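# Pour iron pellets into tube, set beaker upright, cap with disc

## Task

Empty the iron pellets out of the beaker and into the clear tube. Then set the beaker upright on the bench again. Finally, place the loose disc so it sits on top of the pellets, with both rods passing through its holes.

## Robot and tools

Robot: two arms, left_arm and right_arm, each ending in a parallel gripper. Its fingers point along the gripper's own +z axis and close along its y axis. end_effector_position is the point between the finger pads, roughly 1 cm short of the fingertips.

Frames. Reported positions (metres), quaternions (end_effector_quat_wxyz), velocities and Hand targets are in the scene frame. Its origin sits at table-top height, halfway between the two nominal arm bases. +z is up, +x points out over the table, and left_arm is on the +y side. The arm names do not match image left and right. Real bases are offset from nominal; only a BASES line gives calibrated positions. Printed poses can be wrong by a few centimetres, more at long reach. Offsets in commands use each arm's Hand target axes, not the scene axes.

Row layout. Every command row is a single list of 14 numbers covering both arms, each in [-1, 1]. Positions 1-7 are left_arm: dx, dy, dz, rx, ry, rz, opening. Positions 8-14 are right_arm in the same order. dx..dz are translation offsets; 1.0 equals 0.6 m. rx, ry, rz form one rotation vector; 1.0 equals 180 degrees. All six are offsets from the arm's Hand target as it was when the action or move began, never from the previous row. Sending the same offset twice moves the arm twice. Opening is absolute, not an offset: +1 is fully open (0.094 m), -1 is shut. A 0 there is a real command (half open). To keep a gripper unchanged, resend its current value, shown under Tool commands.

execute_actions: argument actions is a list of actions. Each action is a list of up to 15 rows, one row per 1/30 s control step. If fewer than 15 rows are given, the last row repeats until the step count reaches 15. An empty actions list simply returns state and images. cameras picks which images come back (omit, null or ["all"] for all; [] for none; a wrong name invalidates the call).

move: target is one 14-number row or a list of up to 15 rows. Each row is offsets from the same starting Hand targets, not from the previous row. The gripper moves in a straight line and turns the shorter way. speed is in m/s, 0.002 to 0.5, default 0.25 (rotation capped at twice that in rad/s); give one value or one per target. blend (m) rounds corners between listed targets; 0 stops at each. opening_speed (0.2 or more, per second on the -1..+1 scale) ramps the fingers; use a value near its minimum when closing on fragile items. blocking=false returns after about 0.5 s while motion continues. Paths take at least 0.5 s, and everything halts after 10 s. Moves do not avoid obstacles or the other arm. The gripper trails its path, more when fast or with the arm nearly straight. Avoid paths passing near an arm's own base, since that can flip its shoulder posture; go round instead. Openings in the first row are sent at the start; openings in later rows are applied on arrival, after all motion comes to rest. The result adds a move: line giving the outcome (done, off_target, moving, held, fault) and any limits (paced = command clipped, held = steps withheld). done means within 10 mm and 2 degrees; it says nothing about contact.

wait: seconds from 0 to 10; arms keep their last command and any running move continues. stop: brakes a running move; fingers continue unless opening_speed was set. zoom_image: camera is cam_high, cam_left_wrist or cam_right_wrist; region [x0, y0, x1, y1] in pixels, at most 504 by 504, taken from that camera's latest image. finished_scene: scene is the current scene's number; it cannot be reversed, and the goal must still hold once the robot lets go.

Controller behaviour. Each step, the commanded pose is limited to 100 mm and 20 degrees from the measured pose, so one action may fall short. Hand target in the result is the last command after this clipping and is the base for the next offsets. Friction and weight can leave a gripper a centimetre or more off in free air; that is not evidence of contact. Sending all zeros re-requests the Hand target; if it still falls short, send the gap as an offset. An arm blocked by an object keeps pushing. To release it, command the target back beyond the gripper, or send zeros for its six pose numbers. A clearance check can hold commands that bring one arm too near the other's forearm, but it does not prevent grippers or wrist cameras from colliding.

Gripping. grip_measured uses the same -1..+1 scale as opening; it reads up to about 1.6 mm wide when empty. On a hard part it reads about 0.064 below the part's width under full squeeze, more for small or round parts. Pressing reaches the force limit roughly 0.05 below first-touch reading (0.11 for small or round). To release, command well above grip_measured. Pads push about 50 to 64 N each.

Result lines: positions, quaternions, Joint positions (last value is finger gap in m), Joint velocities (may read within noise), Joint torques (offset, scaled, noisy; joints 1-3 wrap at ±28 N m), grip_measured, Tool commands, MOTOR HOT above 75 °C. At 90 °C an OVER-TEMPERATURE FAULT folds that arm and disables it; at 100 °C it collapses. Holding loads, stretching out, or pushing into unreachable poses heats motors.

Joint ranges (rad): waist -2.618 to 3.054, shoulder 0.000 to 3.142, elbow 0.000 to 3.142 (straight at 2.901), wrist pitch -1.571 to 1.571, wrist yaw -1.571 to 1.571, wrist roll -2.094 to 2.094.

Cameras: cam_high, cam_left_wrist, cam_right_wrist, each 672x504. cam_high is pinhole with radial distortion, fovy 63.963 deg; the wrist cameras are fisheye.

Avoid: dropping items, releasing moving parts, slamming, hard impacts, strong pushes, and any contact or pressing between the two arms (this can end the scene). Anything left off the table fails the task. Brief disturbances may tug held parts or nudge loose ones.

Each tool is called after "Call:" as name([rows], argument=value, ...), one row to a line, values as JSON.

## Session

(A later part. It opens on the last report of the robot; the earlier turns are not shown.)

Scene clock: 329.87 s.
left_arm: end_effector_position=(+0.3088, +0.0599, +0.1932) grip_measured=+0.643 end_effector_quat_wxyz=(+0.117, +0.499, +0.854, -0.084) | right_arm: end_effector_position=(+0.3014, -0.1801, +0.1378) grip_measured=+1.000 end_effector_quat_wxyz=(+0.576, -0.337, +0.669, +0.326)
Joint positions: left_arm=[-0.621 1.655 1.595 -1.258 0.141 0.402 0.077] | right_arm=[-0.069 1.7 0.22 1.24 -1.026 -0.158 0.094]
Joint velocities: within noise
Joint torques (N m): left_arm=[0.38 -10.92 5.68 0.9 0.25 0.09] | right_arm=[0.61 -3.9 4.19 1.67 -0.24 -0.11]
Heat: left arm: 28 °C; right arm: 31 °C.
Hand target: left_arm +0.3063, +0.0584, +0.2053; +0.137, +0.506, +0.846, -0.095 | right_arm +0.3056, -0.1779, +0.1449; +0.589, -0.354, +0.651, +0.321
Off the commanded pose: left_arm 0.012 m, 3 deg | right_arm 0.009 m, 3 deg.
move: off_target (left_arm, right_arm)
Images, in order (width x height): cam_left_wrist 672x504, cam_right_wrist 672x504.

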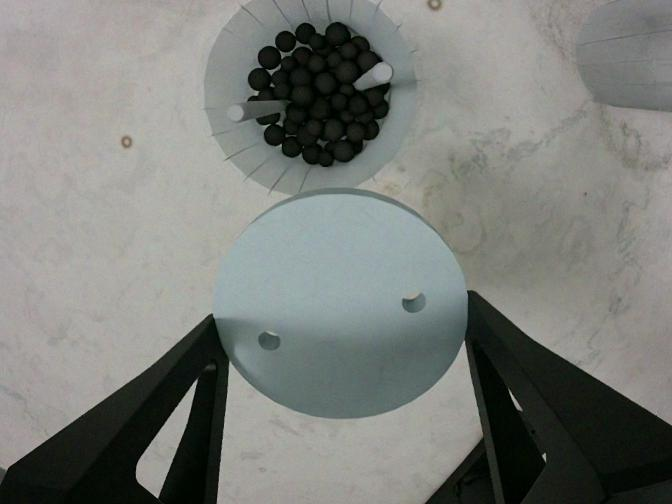

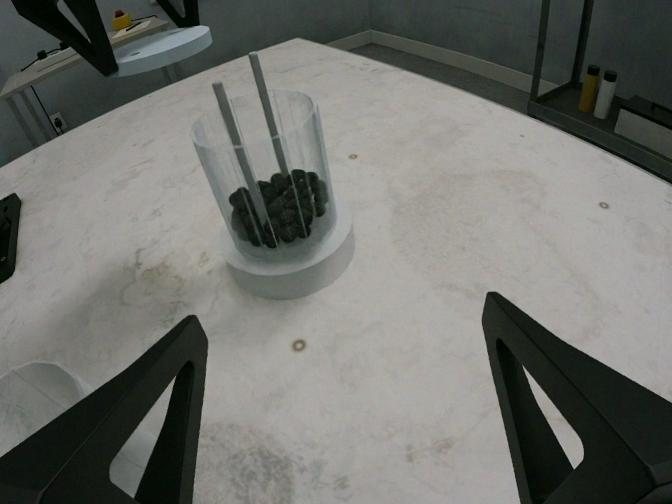

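Call:
move(target=[-0.1095, 0.0098, 0.042, 0, 0.0055, 0.011, 0.45, 0, 0, 0, 0, 0, 0, 1.0], speed=0.12, cameras=["cam_left_wrist", "cam_right_wrist"])

Call:
zoom_image(camera="cam_right_wrist", region=[140, 0, 308, 126])

Call:
zoom_image(camera="cam_left_wrist", region=[248, 320, 290, 362])

Call:
zoom_image(camera="cam_left_wrist", region=[393, 281, 435, 323])

Scene clock: 344.37 s.
left_arm: end_effector_position=(+0.3429, +0.0018, +0.2010) grip_measured=+0.643 end_effector_quat_wxyz=(+0.133, +0.527, +0.835, -0.086) | right_arm: end_effector_position=(+0.3014, -0.1801, +0.1378) grip_measured=+1.000 end_effector_quat_wxyz=(+0.576, -0.337, +0.669, +0.326)
Joint positions: left_arm=[-0.689 1.884 1.895 -1.291 0.132 0.402 0.077] | right_arm=[-0.069 1.7 0.22 1.24 -1.026 -0.158 0.094]
Joint velocities: within noise
Joint torques (N m): left_arm=[-0.73 -8.08 8.4 0.82 0.04 -0.11] | right_arm=[0.65 -3.78 4.25 1.68 -0.24 -0.1]
Heat: left arm: 28 °C; right arm: 31 °C.
Hand target: left_arm +0.3445, -0.0010, +0.2029; +0.131, +0.521, +0.839, -0.088 | right_arm +0.3056, -0.1779, +0.1449; +0.589, -0.354, +0.651, +0.321
Off the commanded pose: left_arm 0.004 m, 1 deg | right_arm 0.009 m, 3 deg.
move: off_target (right_arm)
Images, in order (width x height): cam_left_wrist 672x504, cam_right_wrist 672x504.

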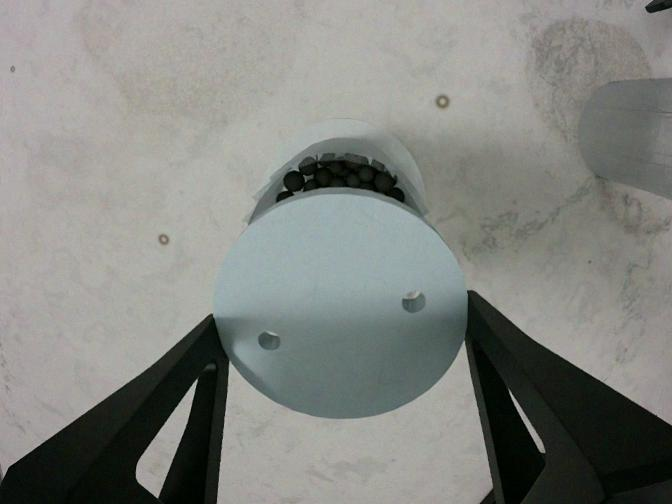

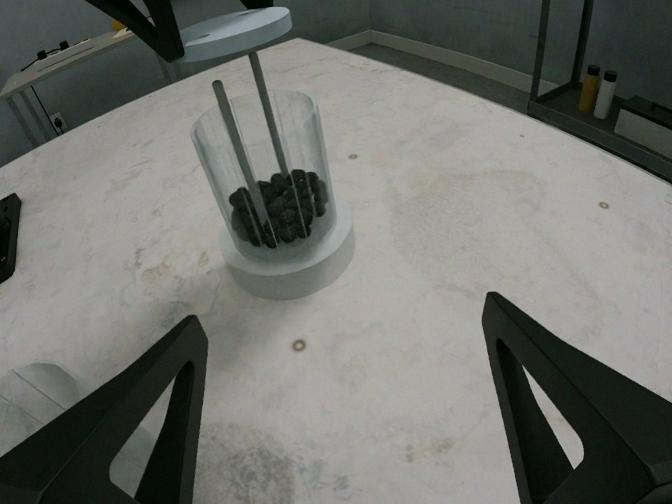

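Scaled by 3.000 from the camera's 672x504 image, which has a finer 960x720 frame.

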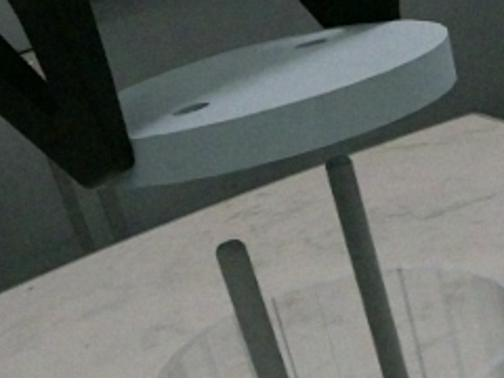

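Scaled by 12.000 from the camera's 672x504 image, which has a finer 960x720 frame.

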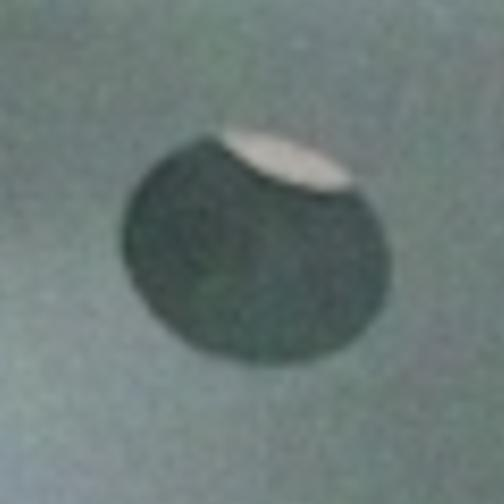

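Scaled by 12.000 from the camera's 672x504 image, which has a finer 960x720 frame.

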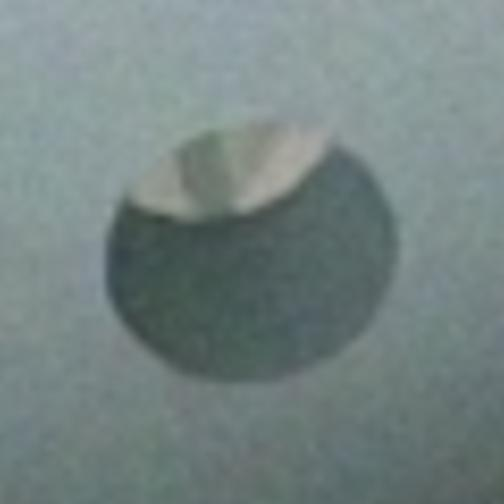

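Call:
move(target=[-0.0004, 0.0011, 0.00783, 0, -0.0115, 0, 0.45, 0, 0, 0, 0, 0, 0, 1.0], speed=0.04, cameras=["cam_left_wrist", "cam_right_wrist"])

Call:
zoom_image(camera="cam_right_wrist", region=[140, 0, 308, 126])

Call:
zoom_image(camera="cam_left_wrist", region=[248, 320, 290, 362])

Call:
zoom_image(camera="cam_left_wrist", region=[393, 281, 435, 323])

Scene clock: 347.73 s.
left_arm: end_effector_position=(+0.3418, +0.0027, +0.1905) grip_measured=+0.643 end_effector_quat_wxyz=(+0.126, +0.527, +0.836, -0.085) | right_arm: end_effector_position=(+0.3014, -0.1801, +0.1378) grip_measured=+1.000 end_effector_quat_wxyz=(+0.576, -0.337, +0.669, +0.326)
Joint positions: left_arm=[-0.689 1.884 1.856 -1.268 0.132 0.402 0.077] | right_arm=[-0.069 1.7 0.22 1.24 -1.026 -0.158 0.094]
Joint velocities: within noise
Joint torques (N m): left_arm=[-0.17 -11.07 5.78 1.18 0.27 -0.1] | right_arm=[0.64 -3.88 4.26 1.65 -0.24 -0.13]
Heat: left arm: 28 °C; right arm: 31 °C.
Hand target: left_arm +0.3458, -0.0022, +0.1985; +0.146, +0.520, +0.836, -0.098 | right_arm +0.3056, -0.1779, +0.1449; +0.589, -0.354, +0.651, +0.321
Off the commanded pose: left_arm 0.010 m, 3 deg | right_arm 0.009 m, 3 deg.
move: off_target (left_arm, right_arm)
Images, in order (width x height): cam_left_wrist 672x504, cam_right_wrist 672x504.

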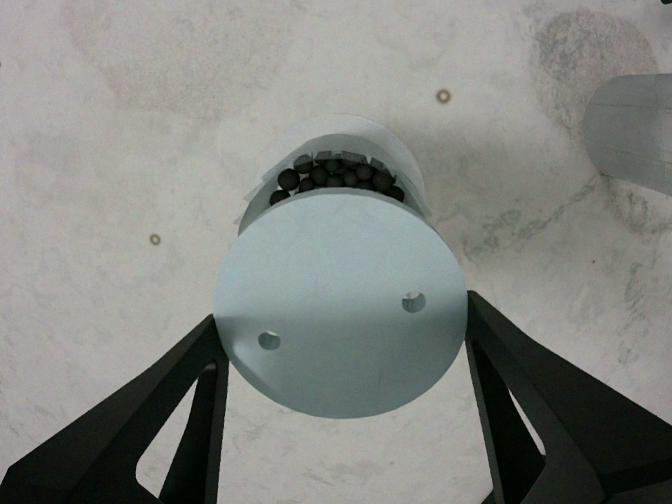

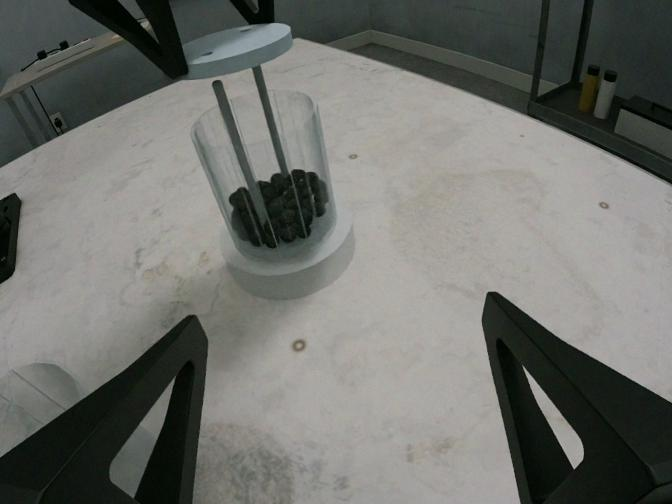

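Scaled by 3.000 from the camera's 672x504 image, which has a finer 960x720 frame.

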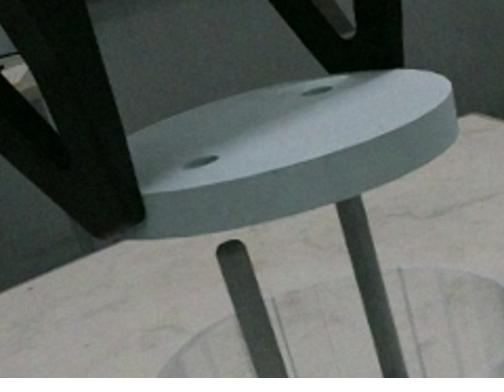

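Scaled by 12.000 from the camera's 672x504 image, which has a finer 960x720 frame.

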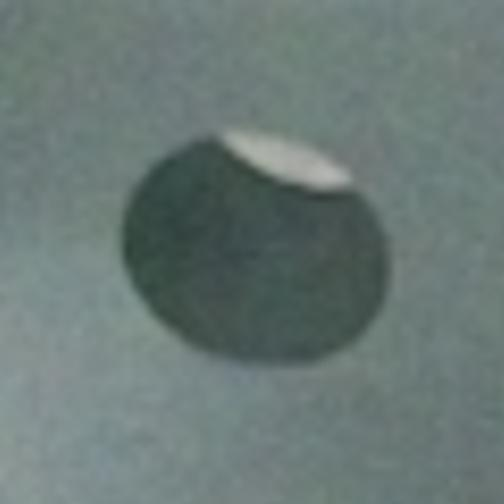

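Scaled by 12.000 from the camera's 672x504 image, which has a finer 960x720 frame.

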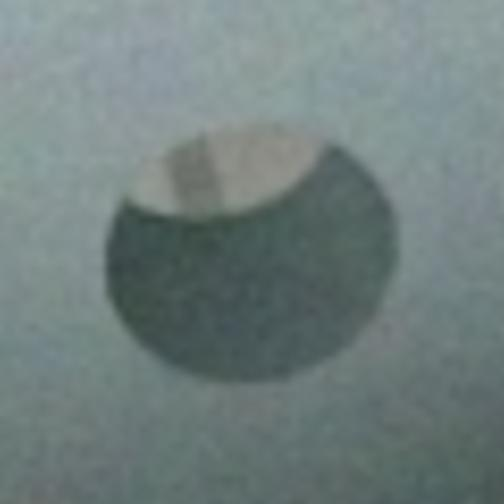

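Call:
move(target=[0.00082, 0.00115, 0.01035, 0, 0, 0, 0.45, 0, 0, 0, 0, 0, 0, 1.0], speed=0.04, cameras=["cam_left_wrist", "cam_right_wrist"])

Call:
zoom_image(camera="cam_right_wrist", region=[140, 0, 308, 126])

Call:
zoom_image(camera="cam_left_wrist", region=[248, 320, 290, 362])

Call:
zoom_image(camera="cam_left_wrist", region=[393, 281, 435, 323])

Scene clock: 351.00 s.
left_arm: end_effector_position=(+0.3434, +0.0013, +0.1859) grip_measured=+0.643 end_effector_quat_wxyz=(+0.128, +0.527, +0.836, -0.086) | right_arm: end_effector_position=(+0.3014, -0.1801, +0.1378) grip_measured=+1.000 end_effector_quat_wxyz=(+0.576, -0.337, +0.669, +0.326)
Joint positions: left_arm=[-0.689 1.884 1.836 -1.243 0.132 0.402 0.077] | right_arm=[-0.069 1.7 0.22 1.24 -1.026 -0.158 0.094]
Joint velocities: within noise
Joint torques (N m): left_arm=[-0.03 -10.91 5.86 1.21 0.25 -0.05] | right_arm=[0.66 -3.97 4.05 1.67 -0.22 -0.1]
Heat: left arm: 28 °C; right arm: 31 °C.
Hand target: left_arm +0.3471, -0.0035, +0.1925; +0.146, +0.520, +0.836, -0.098 | right_arm +0.3056, -0.1779, +0.1449; +0.589, -0.354, +0.651, +0.321
Off the commanded pose: left_arm 0.009 m, 3 deg | right_arm 0.009 m, 3 deg.
move: off_target (left_arm, right_arm)
Images, in order (width x height): cam_left_wrist 672x504, cam_right_wrist 672x504.

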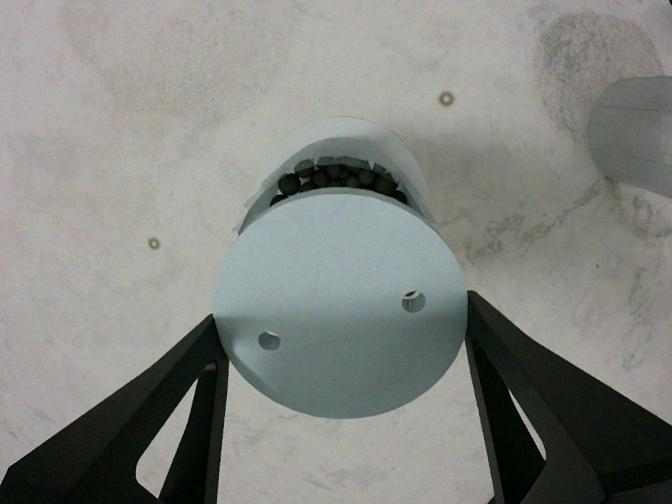

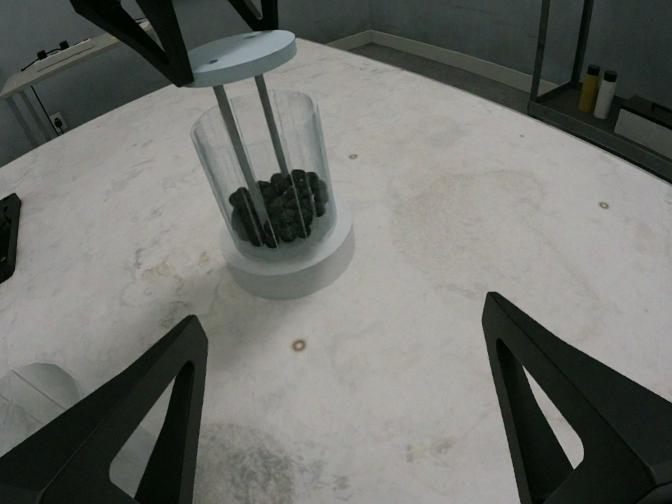

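Scaled by 3.000 from the camera's 672x504 image, which has a finer 960x720 frame.

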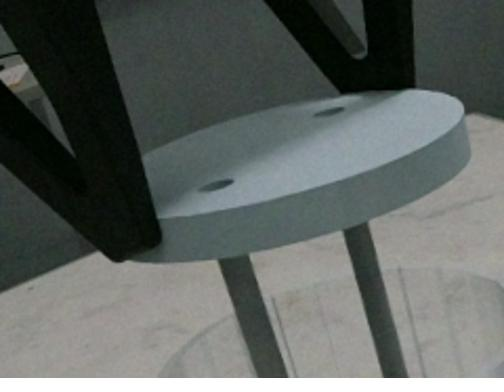

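Scaled by 12.000 from the camera's 672x504 image, which has a finer 960x720 frame.

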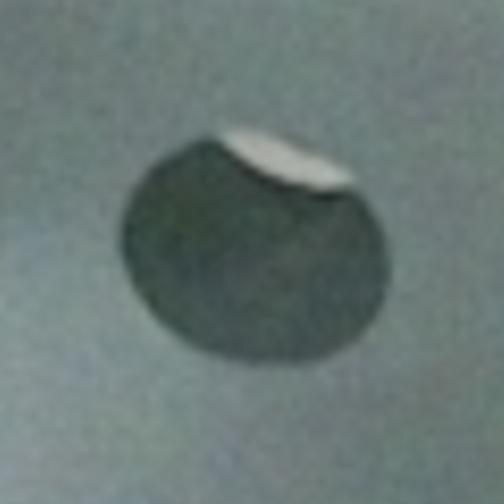

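Scaled by 12.000 from the camera's 672x504 image, which has a finer 960x720 frame.

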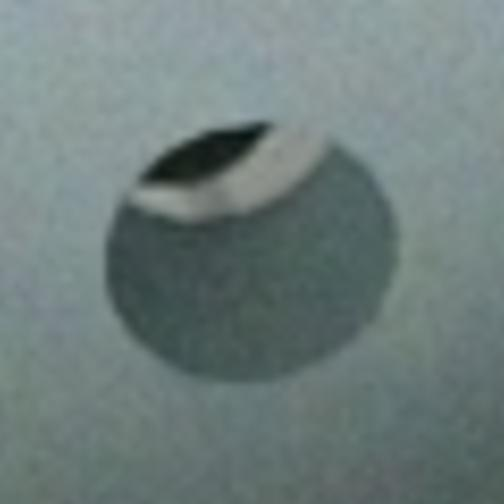

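Call:
execute_actions(actions=[], cameras=["cam_left_wrist", "cam_right_wrist"])

Call:
zoom_image(camera="cam_right_wrist", region=[140, 0, 340, 150])

Call:
zoom_image(camera="cam_left_wrist", region=[220, 60, 460, 240])

Scene clock: 353.77 s.
left_arm: end_effector_position=(+0.3434, +0.0013, +0.1859) grip_measured=+0.643 end_effector_quat_wxyz=(+0.128, +0.527, +0.836, -0.086) | right_arm: end_effector_position=(+0.3014, -0.1801, +0.1378) grip_measured=+1.000 end_effector_quat_wxyz=(+0.576, -0.337, +0.669, +0.326)
Joint positions: left_arm=[-0.689 1.884 1.836 -1.243 0.132 0.402 0.077] | right_arm=[-0.069 1.7 0.22 1.24 -1.026 -0.158 0.094]
Joint velocities: within noise
Joint torques (N m): left_arm=[0.21 -10.76 5.76 1.27 0.24 -0.07] | right_arm=[0.59 -3.77 4.15 1.63 -0.21 -0.12]
Heat: left arm: 28 °C; right arm: 31 °C.
Hand target: left_arm +0.3471, -0.0035, +0.1925; +0.146, +0.520, +0.836, -0.098 | right_arm +0.3056, -0.1779, +0.1449; +0.589, -0.354, +0.651, +0.321
Tool commands: left_gripper/opening=+0.45 right_gripper/opening=+1.0
Off the commanded pose: left_arm 0.009 m, 3 deg | right_arm 0.009 m, 3 deg.
Images, in order (width x height): cam_left_wrist 672x504, cam_right_wrist 672x504.

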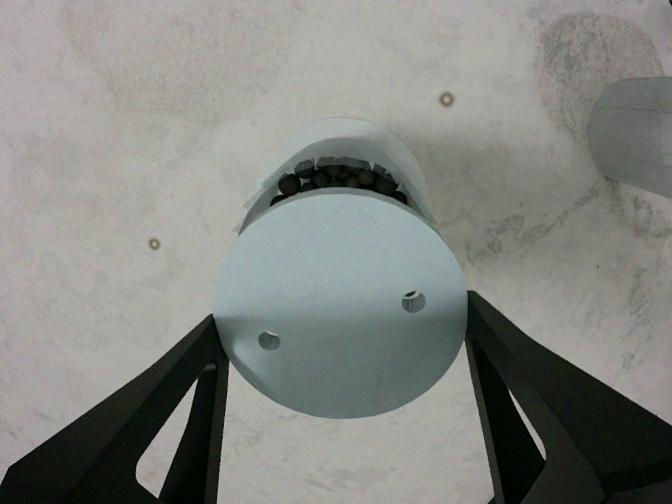

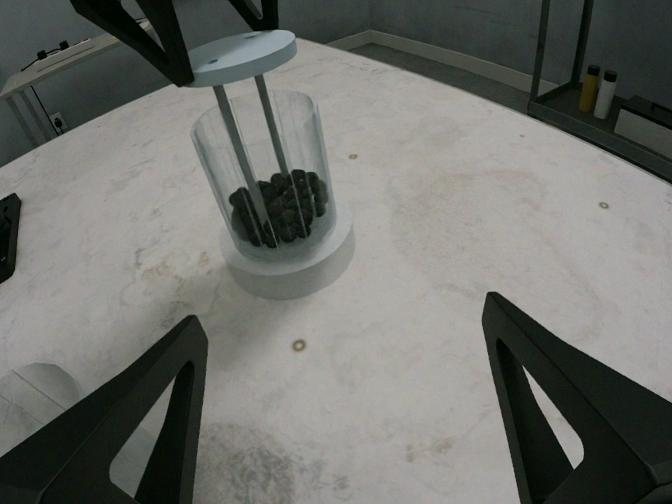

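Scaled by 2.520 from the camera's 672x504 image, which has a finer 960x720 frame.

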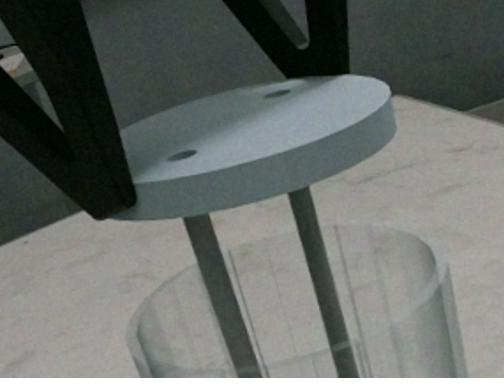

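Scaled by 2.100 from the camera's 672x504 image, which has a finer 960x720 frame.

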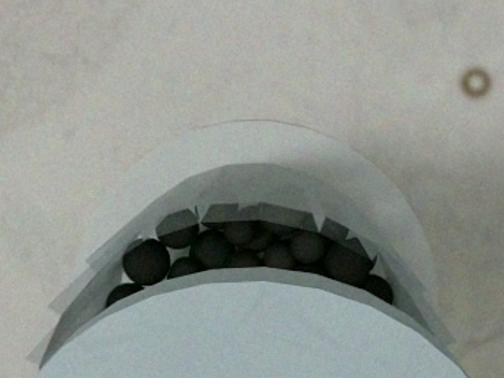

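Call:
move(target=[0.0035, 0.0001, 0.0094, 0, 0, 0, 0.45, 0, 0, 0, 0, 0, 0, 1.0], speed=0.04, cameras=["cam_left_wrist", "cam_right_wrist"])

Call:
zoom_image(camera="cam_right_wrist", region=[140, 0, 340, 150])

Call:
zoom_image(camera="cam_left_wrist", region=[220, 250, 460, 400])

Scene clock: 356.40 s.
left_arm: end_effector_position=(+0.3440, +0.0004, +0.1822) grip_measured=+0.643 end_effector_quat_wxyz=(+0.129, +0.527, +0.835, -0.087) | right_arm: end_effector_position=(+0.3014, -0.1801, +0.1378) grip_measured=+1.000 end_effector_quat_wxyz=(+0.576, -0.337, +0.669, +0.326)
Joint positions: left_arm=[-0.689 1.884 1.821 -1.226 0.134 0.402 0.077] | right_arm=[-0.069 1.7 0.22 1.24 -1.026 -0.158 0.094]
Joint velocities: within noise
Joint torques (N m): left_arm=[0.05 -11.11 4.51 1.29 0.22 -0.09] | right_arm=[0.59 -3.89 4.08 1.64 -0.25 -0.12]
Heat: left arm: 28 °C; right arm: 31 °C.
Hand target: left_arm +0.3471, -0.0035, +0.1865; +0.146, +0.520, +0.836, -0.098 | right_arm +0.3056, -0.1779, +0.1449; +0.589, -0.354, +0.651, +0.321
Off the commanded pose: left_arm 0.007 m, 3 deg | right_arm 0.009 m, 3 deg.
move: off_target (left_arm, right_arm)
Images, in order (width x height): cam_left_wrist 672x504, cam_right_wrist 672x504.

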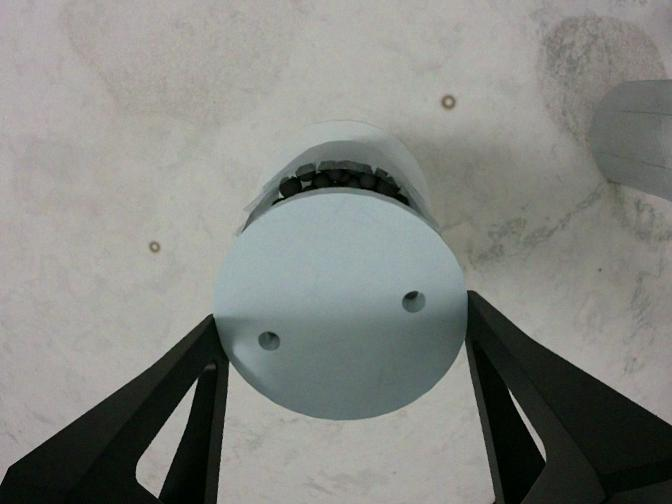

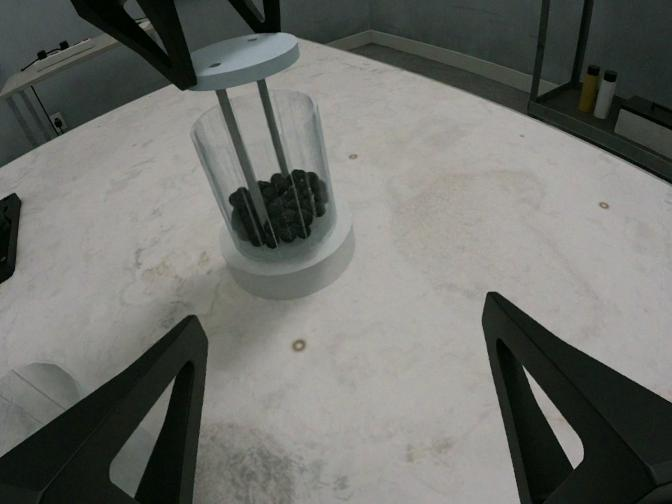

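Scaled by 2.520 from the camera's 672x504 image, which has a finer 960x720 frame.

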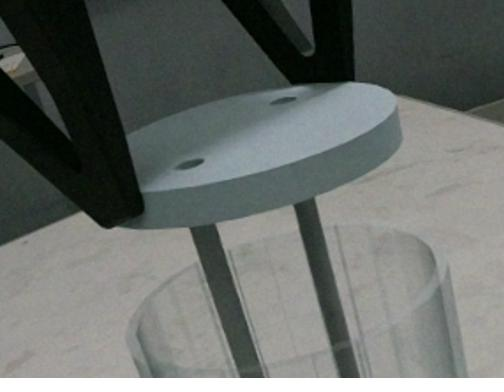

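Scaled by 2.100 from the camera's 672x504 image, which has a finer 960x720 frame.

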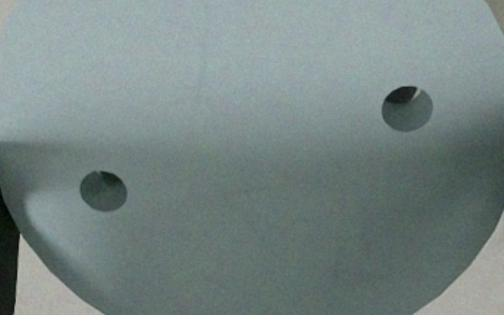

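Call:
zoom_image(camera="cam_left_wrist", region=[394, 282, 434, 322])

Call:
zoom_image(camera="cam_left_wrist", region=[249, 321, 289, 361])

Scaled by 12.600 from the camera's 672x504 image, which has a finer 960x720 frame.

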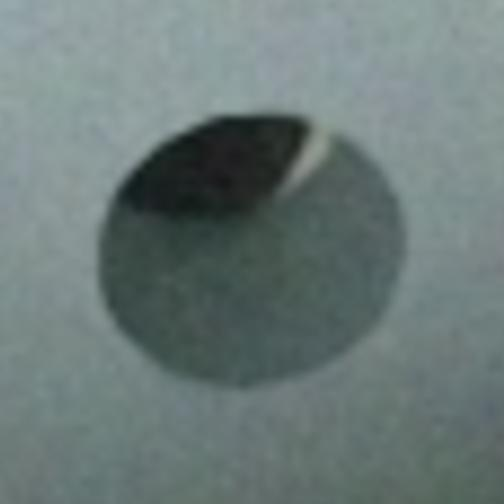

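Scaled by 12.600 from the camera's 672x504 image, which has a finer 960x720 frame.

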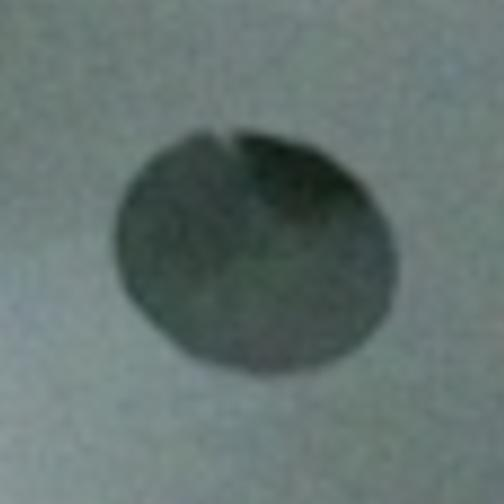

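Call:
move(target=[0.0029, -0.0006, 0.0025, 0, 0.0022, 0, 0.45, 0, 0, 0, 0, 0, 0, 1.0], speed=0.04, cameras=["cam_left_wrist", "cam_right_wrist"])

Call:
zoom_image(camera="cam_left_wrist", region=[394, 282, 434, 322])

Call:
zoom_image(camera="cam_left_wrist", region=[249, 321, 289, 361])

Call:
zoom_image(camera="cam_right_wrist", region=[140, 0, 340, 150])

Scene clock: 366.60 s.
left_arm: end_effector_position=(+0.3440, +0.0004, +0.1823) grip_measured=+0.643 end_effector_quat_wxyz=(+0.130, +0.527, +0.835, -0.087) | right_arm: end_effector_position=(+0.3014, -0.1801, +0.1378) grip_measured=+1.000 end_effector_quat_wxyz=(+0.576, -0.337, +0.669, +0.326)
Joint positions: left_arm=[-0.689 1.881 1.816 -1.222 0.134 0.402 0.077] | right_arm=[-0.069 1.7 0.22 1.24 -1.026 -0.158 0.094]
Joint velocities: within noise
Joint torques (N m): left_arm=[0.16 -10.7 4.45 1.23 0.18 -0.12] | right_arm=[0.57 -3.85 4.16 1.65 -0.25 -0.07]
Heat: left arm: 29 °C; right arm: 31 °C.
Hand target: left_arm +0.3462, -0.0026, +0.1845; +0.143, +0.520, +0.837, -0.096 | right_arm +0.3056, -0.1779, +0.1449; +0.589, -0.354, +0.651, +0.321
Off the commanded pose: left_arm 0.004 m, 2 deg | right_arm 0.009 m, 3 deg.
move: off_target (right_arm)
Images, in order (width x height): cam_left_wrist 672x504, cam_right_wrist 672x504.

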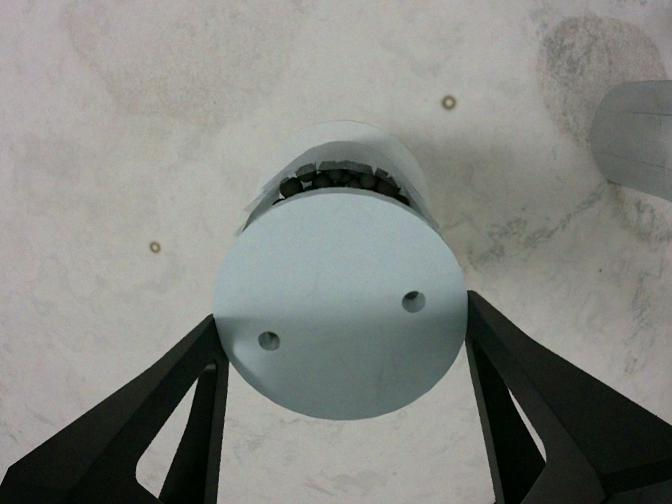

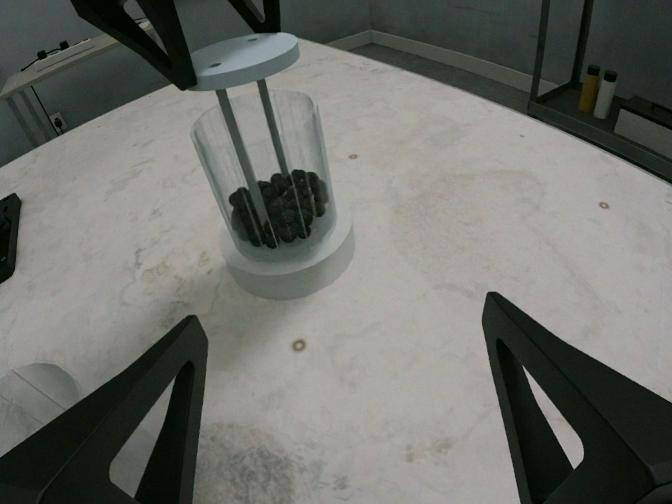

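Scaled by 12.600 from the camera's 672x504 image, which has a finer 960x720 frame.

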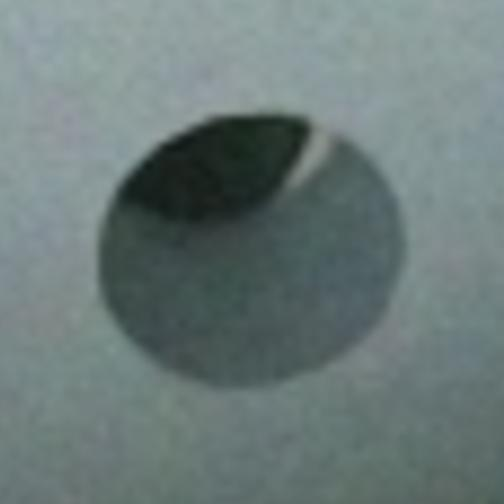

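Scaled by 12.600 from the camera's 672x504 image, which has a finer 960x720 frame.

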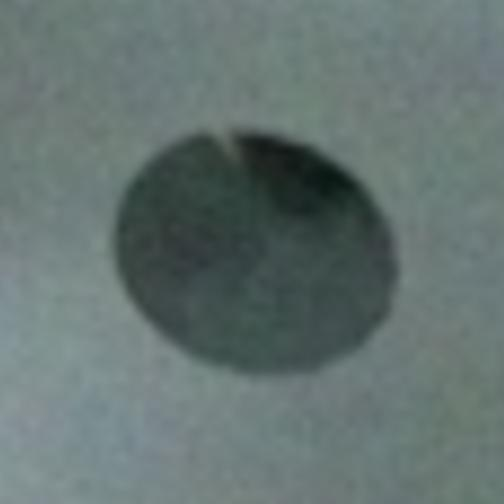

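Scaled by 2.520 from the camera's 672x504 image, which has a finer 960x720 frame.

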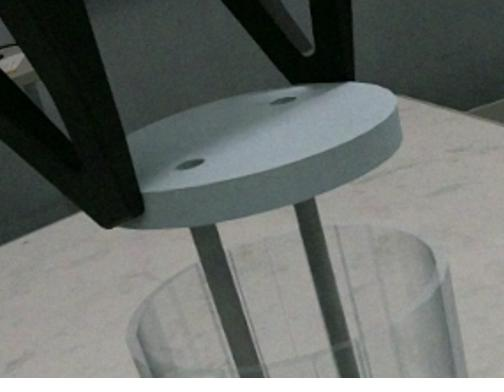

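Call:
move(target=[-0.0003, -0.0016, -0.0123, 0, 0, 0, 0.45, 0, 0, 0, 0, 0, 0, 1.0], speed=0.04, cameras=["cam_left_wrist", "cam_right_wrist"])

Call:
zoom_image(camera="cam_left_wrist", region=[394, 282, 434, 322])

Call:
zoom_image(camera="cam_left_wrist", region=[249, 321, 289, 361])

Call:
zoom_image(camera="cam_right_wrist", region=[140, 0, 340, 150])

Scene clock: 370.83 s.
left_arm: end_effector_position=(+0.3440, +0.0004, +0.1823) grip_measured=+0.643 end_effector_quat_wxyz=(+0.130, +0.527, +0.835, -0.087) | right_arm: end_effector_position=(+0.3014, -0.1801, +0.1378) grip_measured=+1.000 end_effector_quat_wxyz=(+0.576, -0.337, +0.669, +0.326)
Joint positions: left_arm=[-0.689 1.881 1.816 -1.222 0.134 0.402 0.077] | right_arm=[-0.069 1.7 0.22 1.24 -1.026 -0.158 0.094]
Joint velocities: within noise
Joint torques (N m): left_arm=[-0.16 -11.34 5.93 0.93 0.18 -0.13] | right_arm=[0.61 -3.79 4.1 1.64 -0.26 -0.1]
Heat: left arm: 28 °C; right arm: 31 °C.
Hand target: left_arm +0.3444, -0.0009, +0.1915; +0.143, +0.520, +0.837, -0.096 | right_arm +0.3056, -0.1779, +0.1449; +0.589, -0.354, +0.651, +0.321
Off the commanded pose: left_arm 0.009 m, 2 deg | right_arm 0.009 m, 3 deg.
move: off_target (right_arm)
Images, in order (width x height): cam_left_wrist 672x504, cam_right_wrist 672x504.

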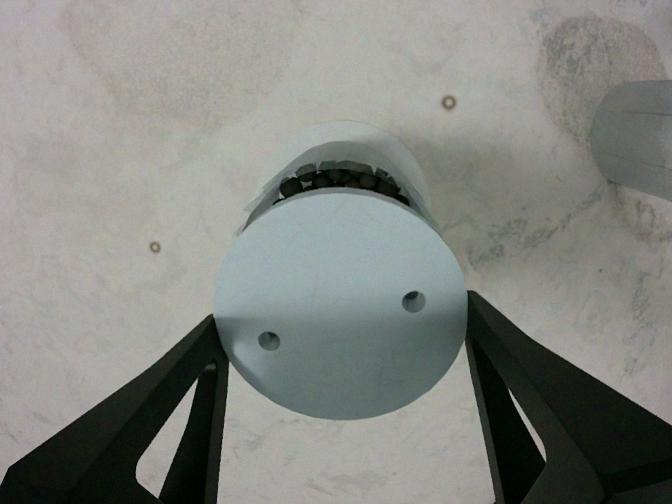

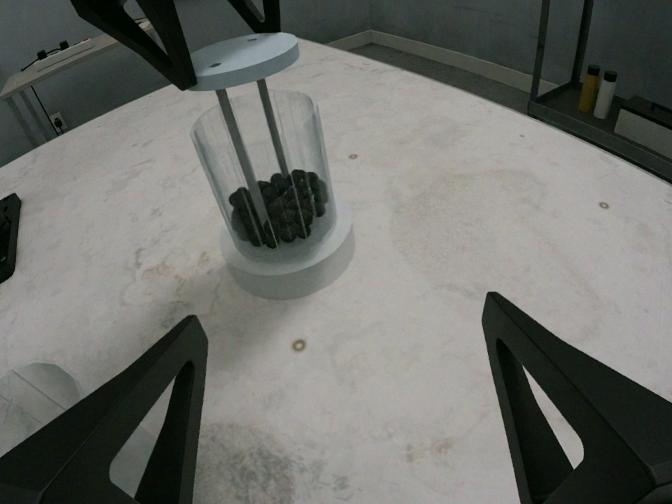

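Scaled by 12.600 from the camera's 672x504 image, which has a finer 960x720 frame.

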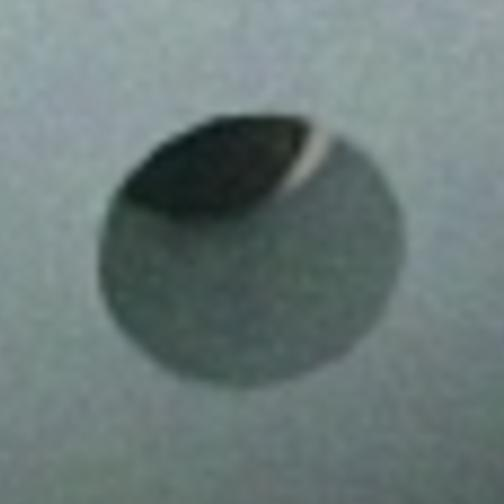

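Scaled by 12.600 from the camera's 672x504 image, which has a finer 960x720 frame.

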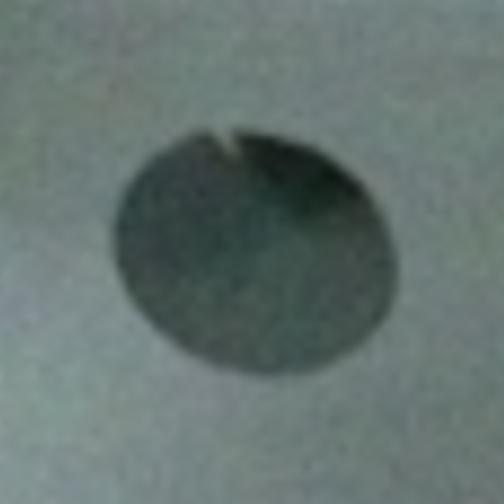

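Scaled by 2.520 from the camera's 672x504 image, which has a finer 960x720 frame.

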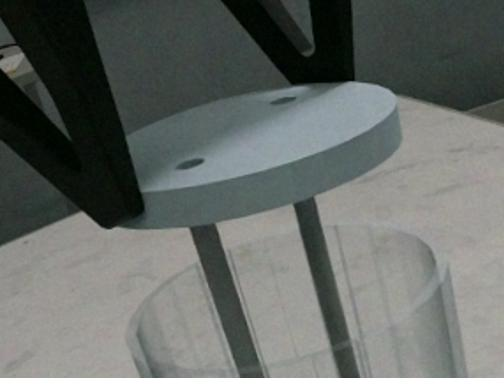

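Call:
move(target=[-0.0017, -0.0001, -0.0047, 0, 0, 0, 0.45, 0, 0, 0, 0, 0, 0, 1.0], speed=0.04, cameras=["cam_left_wrist"])

Scene clock: 372.53 s.
left_arm: end_effector_position=(+0.3440, +0.0004, +0.1823) grip_measured=+0.643 end_effector_quat_wxyz=(+0.130, +0.527, +0.835, -0.087) | right_arm: end_effector_position=(+0.3014, -0.1801, +0.1378) grip_measured=+1.000 end_effector_quat_wxyz=(+0.576, -0.337, +0.669, +0.326)
Joint positions: left_arm=[-0.689 1.881 1.816 -1.222 0.134 0.402 0.077] | right_arm=[-0.069 1.7 0.22 1.24 -1.026 -0.158 0.094]
Joint velocities: within noise
Joint torques (N m): left_arm=[-0.06 -11.14 7.16 0.86 0.2 -0.11] | right_arm=[0.54 -3.82 4.19 1.64 -0.25 -0.1]
Heat: left arm: 28 °C; right arm: 31 °C.
Hand target: left_arm +0.3444, -0.0009, +0.1945; +0.143, +0.520, +0.837, -0.096 | right_arm +0.3056, -0.1779, +0.1449; +0.589, -0.354, +0.651, +0.321
Off the commanded pose: left_arm 0.012 m, 2 deg | right_arm 0.009 m, 3 deg.
move: off_target (left_arm, right_arm)
Images, in order (width x height): cam_left_wrist 672x504.

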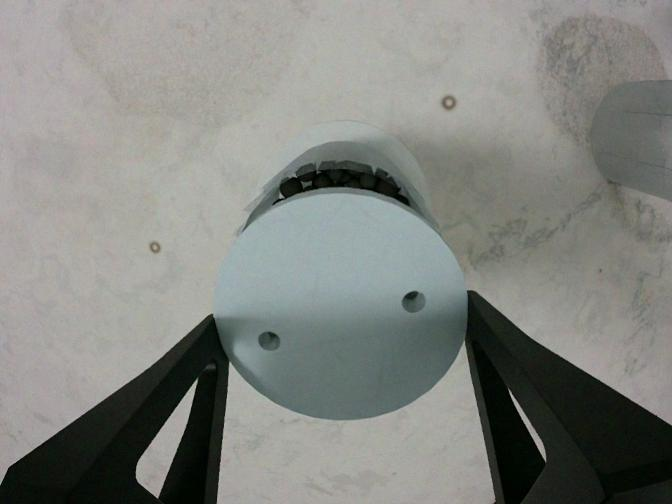

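Call:
move(target=[-0.0017, -0.0001, -0.0047, 0, 0, 0, 0.45, 0, 0, 0, 0, 0, 0, 1.0], speed=0.04, cameras=["cam_left_wrist"])

Scene clock: 374.27 s.
left_arm: end_effector_position=(+0.3442, +0.0003, +0.1836) grip_measured=+0.643 end_effector_quat_wxyz=(+0.131, +0.527, +0.835, -0.087) | right_arm: end_effector_position=(+0.3014, -0.1801, +0.1378) grip_measured=+1.000 end_effector_quat_wxyz=(+0.576, -0.337, +0.669, +0.326)
Joint positions: left_arm=[-0.689 1.881 1.821 -1.225 0.134 0.402 0.077] | right_arm=[-0.069 1.7 0.22 1.24 -1.026 -0.158 0.094]
Joint velocities: within noise
Joint torques (N m): left_arm=[-0.05 -11.17 8.03 0.78 0.2 -0.11] | right_arm=[0.58 -3.92 4.12 1.66 -0.25 -0.11]
Heat: left arm: 28 °C; right arm: 31 °C.
Hand target: left_arm +0.3444, -0.0010, +0.1975; +0.143, +0.520, +0.837, -0.096 | right_arm +0.3056, -0.1779, +0.1449; +0.589, -0.354, +0.651, +0.321
Off the commanded pose: left_arm 0.014 m, 2 deg | right_arm 0.009 m, 3 deg.
move: off_target (left_arm, right_arm)
Images, in order (width x height): cam_left_wrist 672x504.

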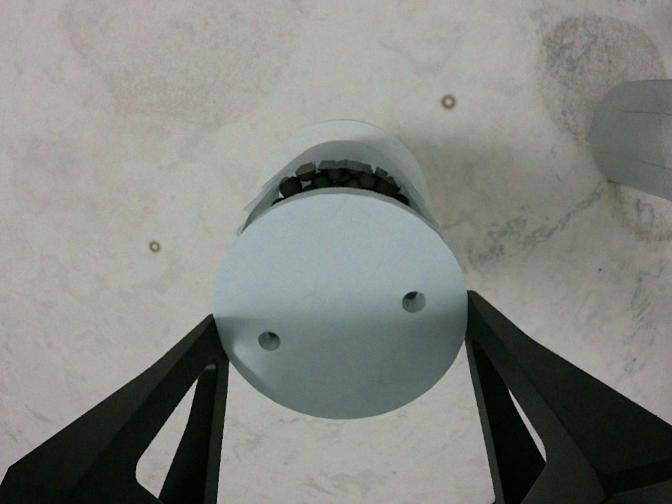

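Call:
move(target=[0.0080, -0.0028, -0.0004, 0, 0.0064, 0, 0.45, 0, 0, 0, 0, 0, 0, 1.0], speed=0.04, cameras=["cam_left_wrist"])

Scene clock: 377.83 s.
left_arm: end_effector_position=(+0.3446, +0.0045, +0.1828) grip_measured=+0.643 end_effector_quat_wxyz=(+0.126, +0.524, +0.838, -0.085) | right_arm: end_effector_position=(+0.3014, -0.1801, +0.1378) grip_measured=+1.000 end_effector_quat_wxyz=(+0.576, -0.338, +0.669, +0.326)
Joint positions: left_arm=[-0.681 1.881 1.821 -1.235 0.132 0.402 0.077] | right_arm=[-0.069 1.7 0.22 1.24 -1.026 -0.16 0.094]
Joint velocities: within noise
Joint torques (N m): left_arm=[-0.31 -11.08 8.12 0.7 0.09 -0.11] | right_arm=[0.59 -3.84 4.19 1.62 -0.25 -0.08]
Heat: left arm: 28 °C; right arm: 31 °C.
Hand target: left_arm +0.3408, +0.0024, +0.1961; +0.135, +0.521, +0.838, -0.091 | right_arm +0.3056, -0.1779, +0.1449; +0.589, -0.354, +0.651, +0.321
Off the commanded pose: left_arm 0.014 m, 1 deg | right_arm 0.009 m, 3 deg.
move: off_target (left_arm, right_arm)
Images, in order (width x height): cam_left_wrist 672x504.

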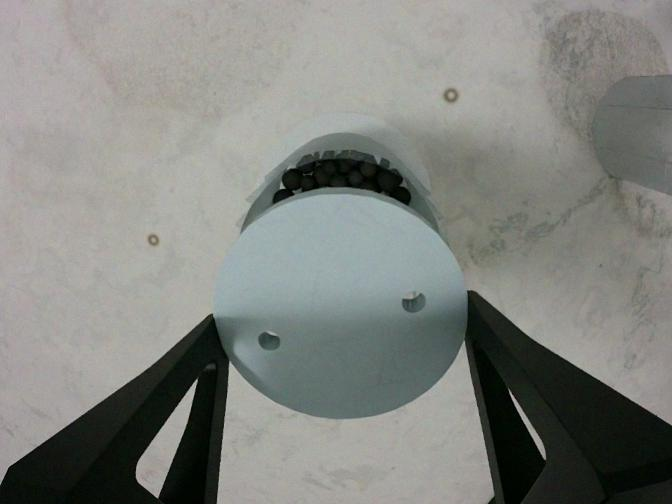

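Call:
move([
  [-0.0064, -0.0002, -0.0189, 0, 0, 0, 0.45, 0, 0, 0, 0, 0, 0, 1.0],
  [-0.0144, 0.0362, -0.0396, 0, -0.0085, 0, 0.45, 0, 0, 0, 0, 0, 0, 1.0],
  [-0.0099, 0.0055, 0.0096, 0, -0.0085, 0, 0.45, 0, 0, 0, 0, 0, 0, 1.0],
], speed=[0.08, 0.08, 0.05], blend=[0.008, 0, 0], cameras=["cam_left_wrist", "cam_right_wrist"])

Call:
zoom_image(camera="cam_left_wrist", region=[394, 282, 434, 322])

Call:
zoom_image(camera="cam_left_wrist", region=[249, 321, 289, 361])

Call:
zoom_image(camera="cam_right_wrist", region=[140, 0, 340, 150])

Scene clock: 383.47 s.
left_arm: end_effector_position=(+0.3437, +0.0024, +0.1852) grip_measured=+0.643 end_effector_quat_wxyz=(+0.126, +0.526, +0.836, -0.091) | right_arm: end_effector_position=(+0.3014, -0.1801, +0.1378) grip_measured=+1.000 end_effector_quat_wxyz=(+0.576, -0.338, +0.669, +0.326)
Joint positions: left_arm=[-0.681 1.884 1.833 -1.243 0.144 0.405 0.077] | right_arm=[-0.069 1.7 0.22 1.24 -1.026 -0.16 0.094]
Joint velocities: within noise
Joint torques (N m): left_arm=[-0.46 -10.91 5.9 1.18 0.13 -0.09] | right_arm=[0.68 -3.9 3.96 1.62 -0.26 -0.11]
Heat: left arm: 29 °C; right arm: 31 °C.
Hand target: left_arm +0.3470, -0.0029, +0.1925; +0.146, +0.520, +0.836, -0.098 | right_arm +0.3056, -0.1779, +0.1449; +0.589, -0.354, +0.651, +0.321
Off the commanded pose: left_arm 0.010 m, 3 deg | right_arm 0.009 m, 3 deg.
move: off_target (left_arm, right_arm); blend cut to 0.0061 m at target 1
Images, in order (width x height): cam_left_wrist 672x504, cam_right_wrist 672x504.

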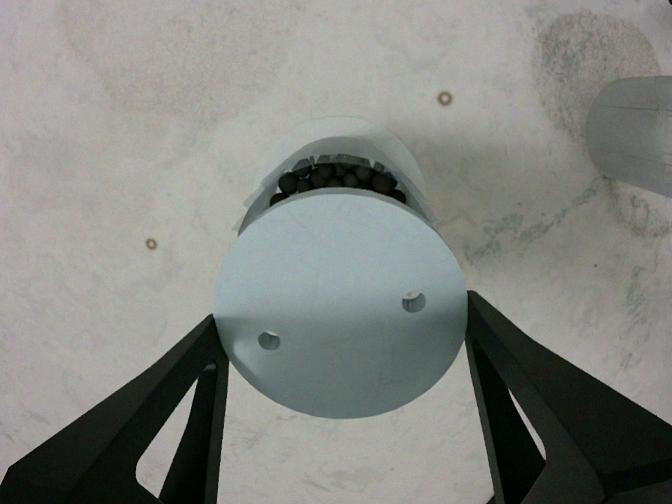

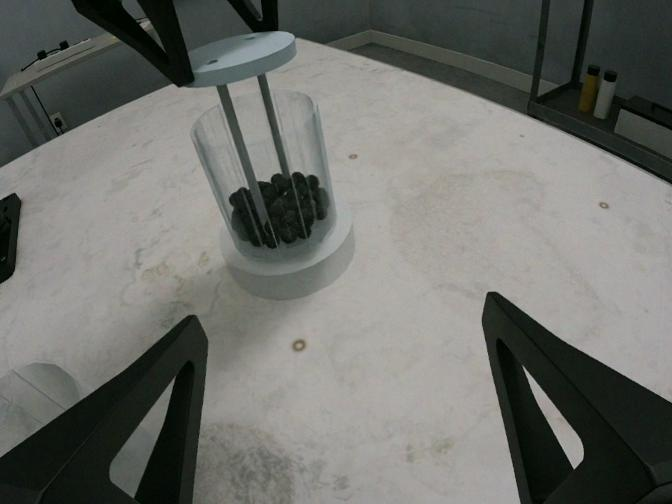

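Scaled by 12.600 from the camera's 672x504 image, which has a finer 960x720 frame.

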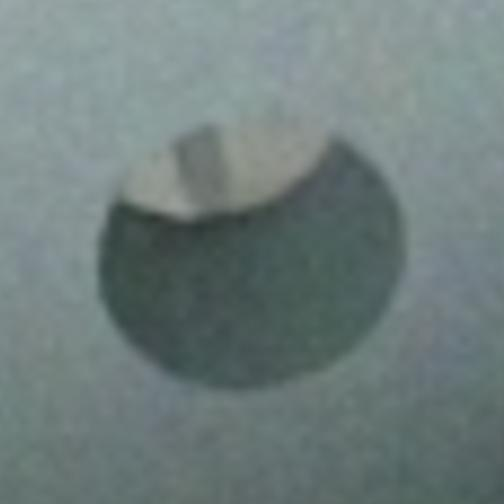

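Scaled by 12.600 from the camera's 672x504 image, which has a finer 960x720 frame.

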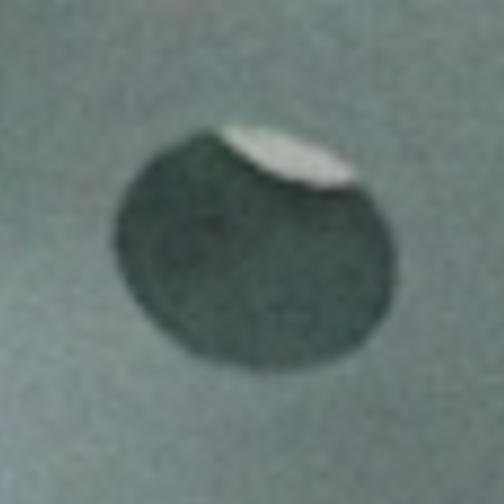

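Scaled by 2.520 from the camera's 672x504 image, which has a finer 960x720 frame.

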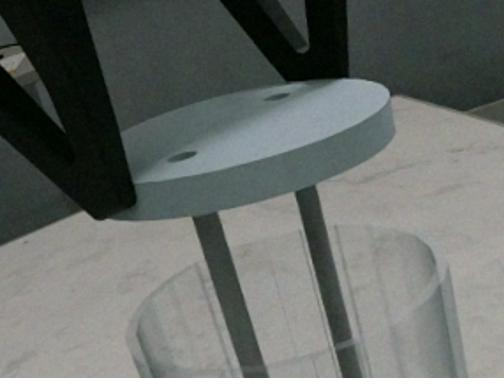

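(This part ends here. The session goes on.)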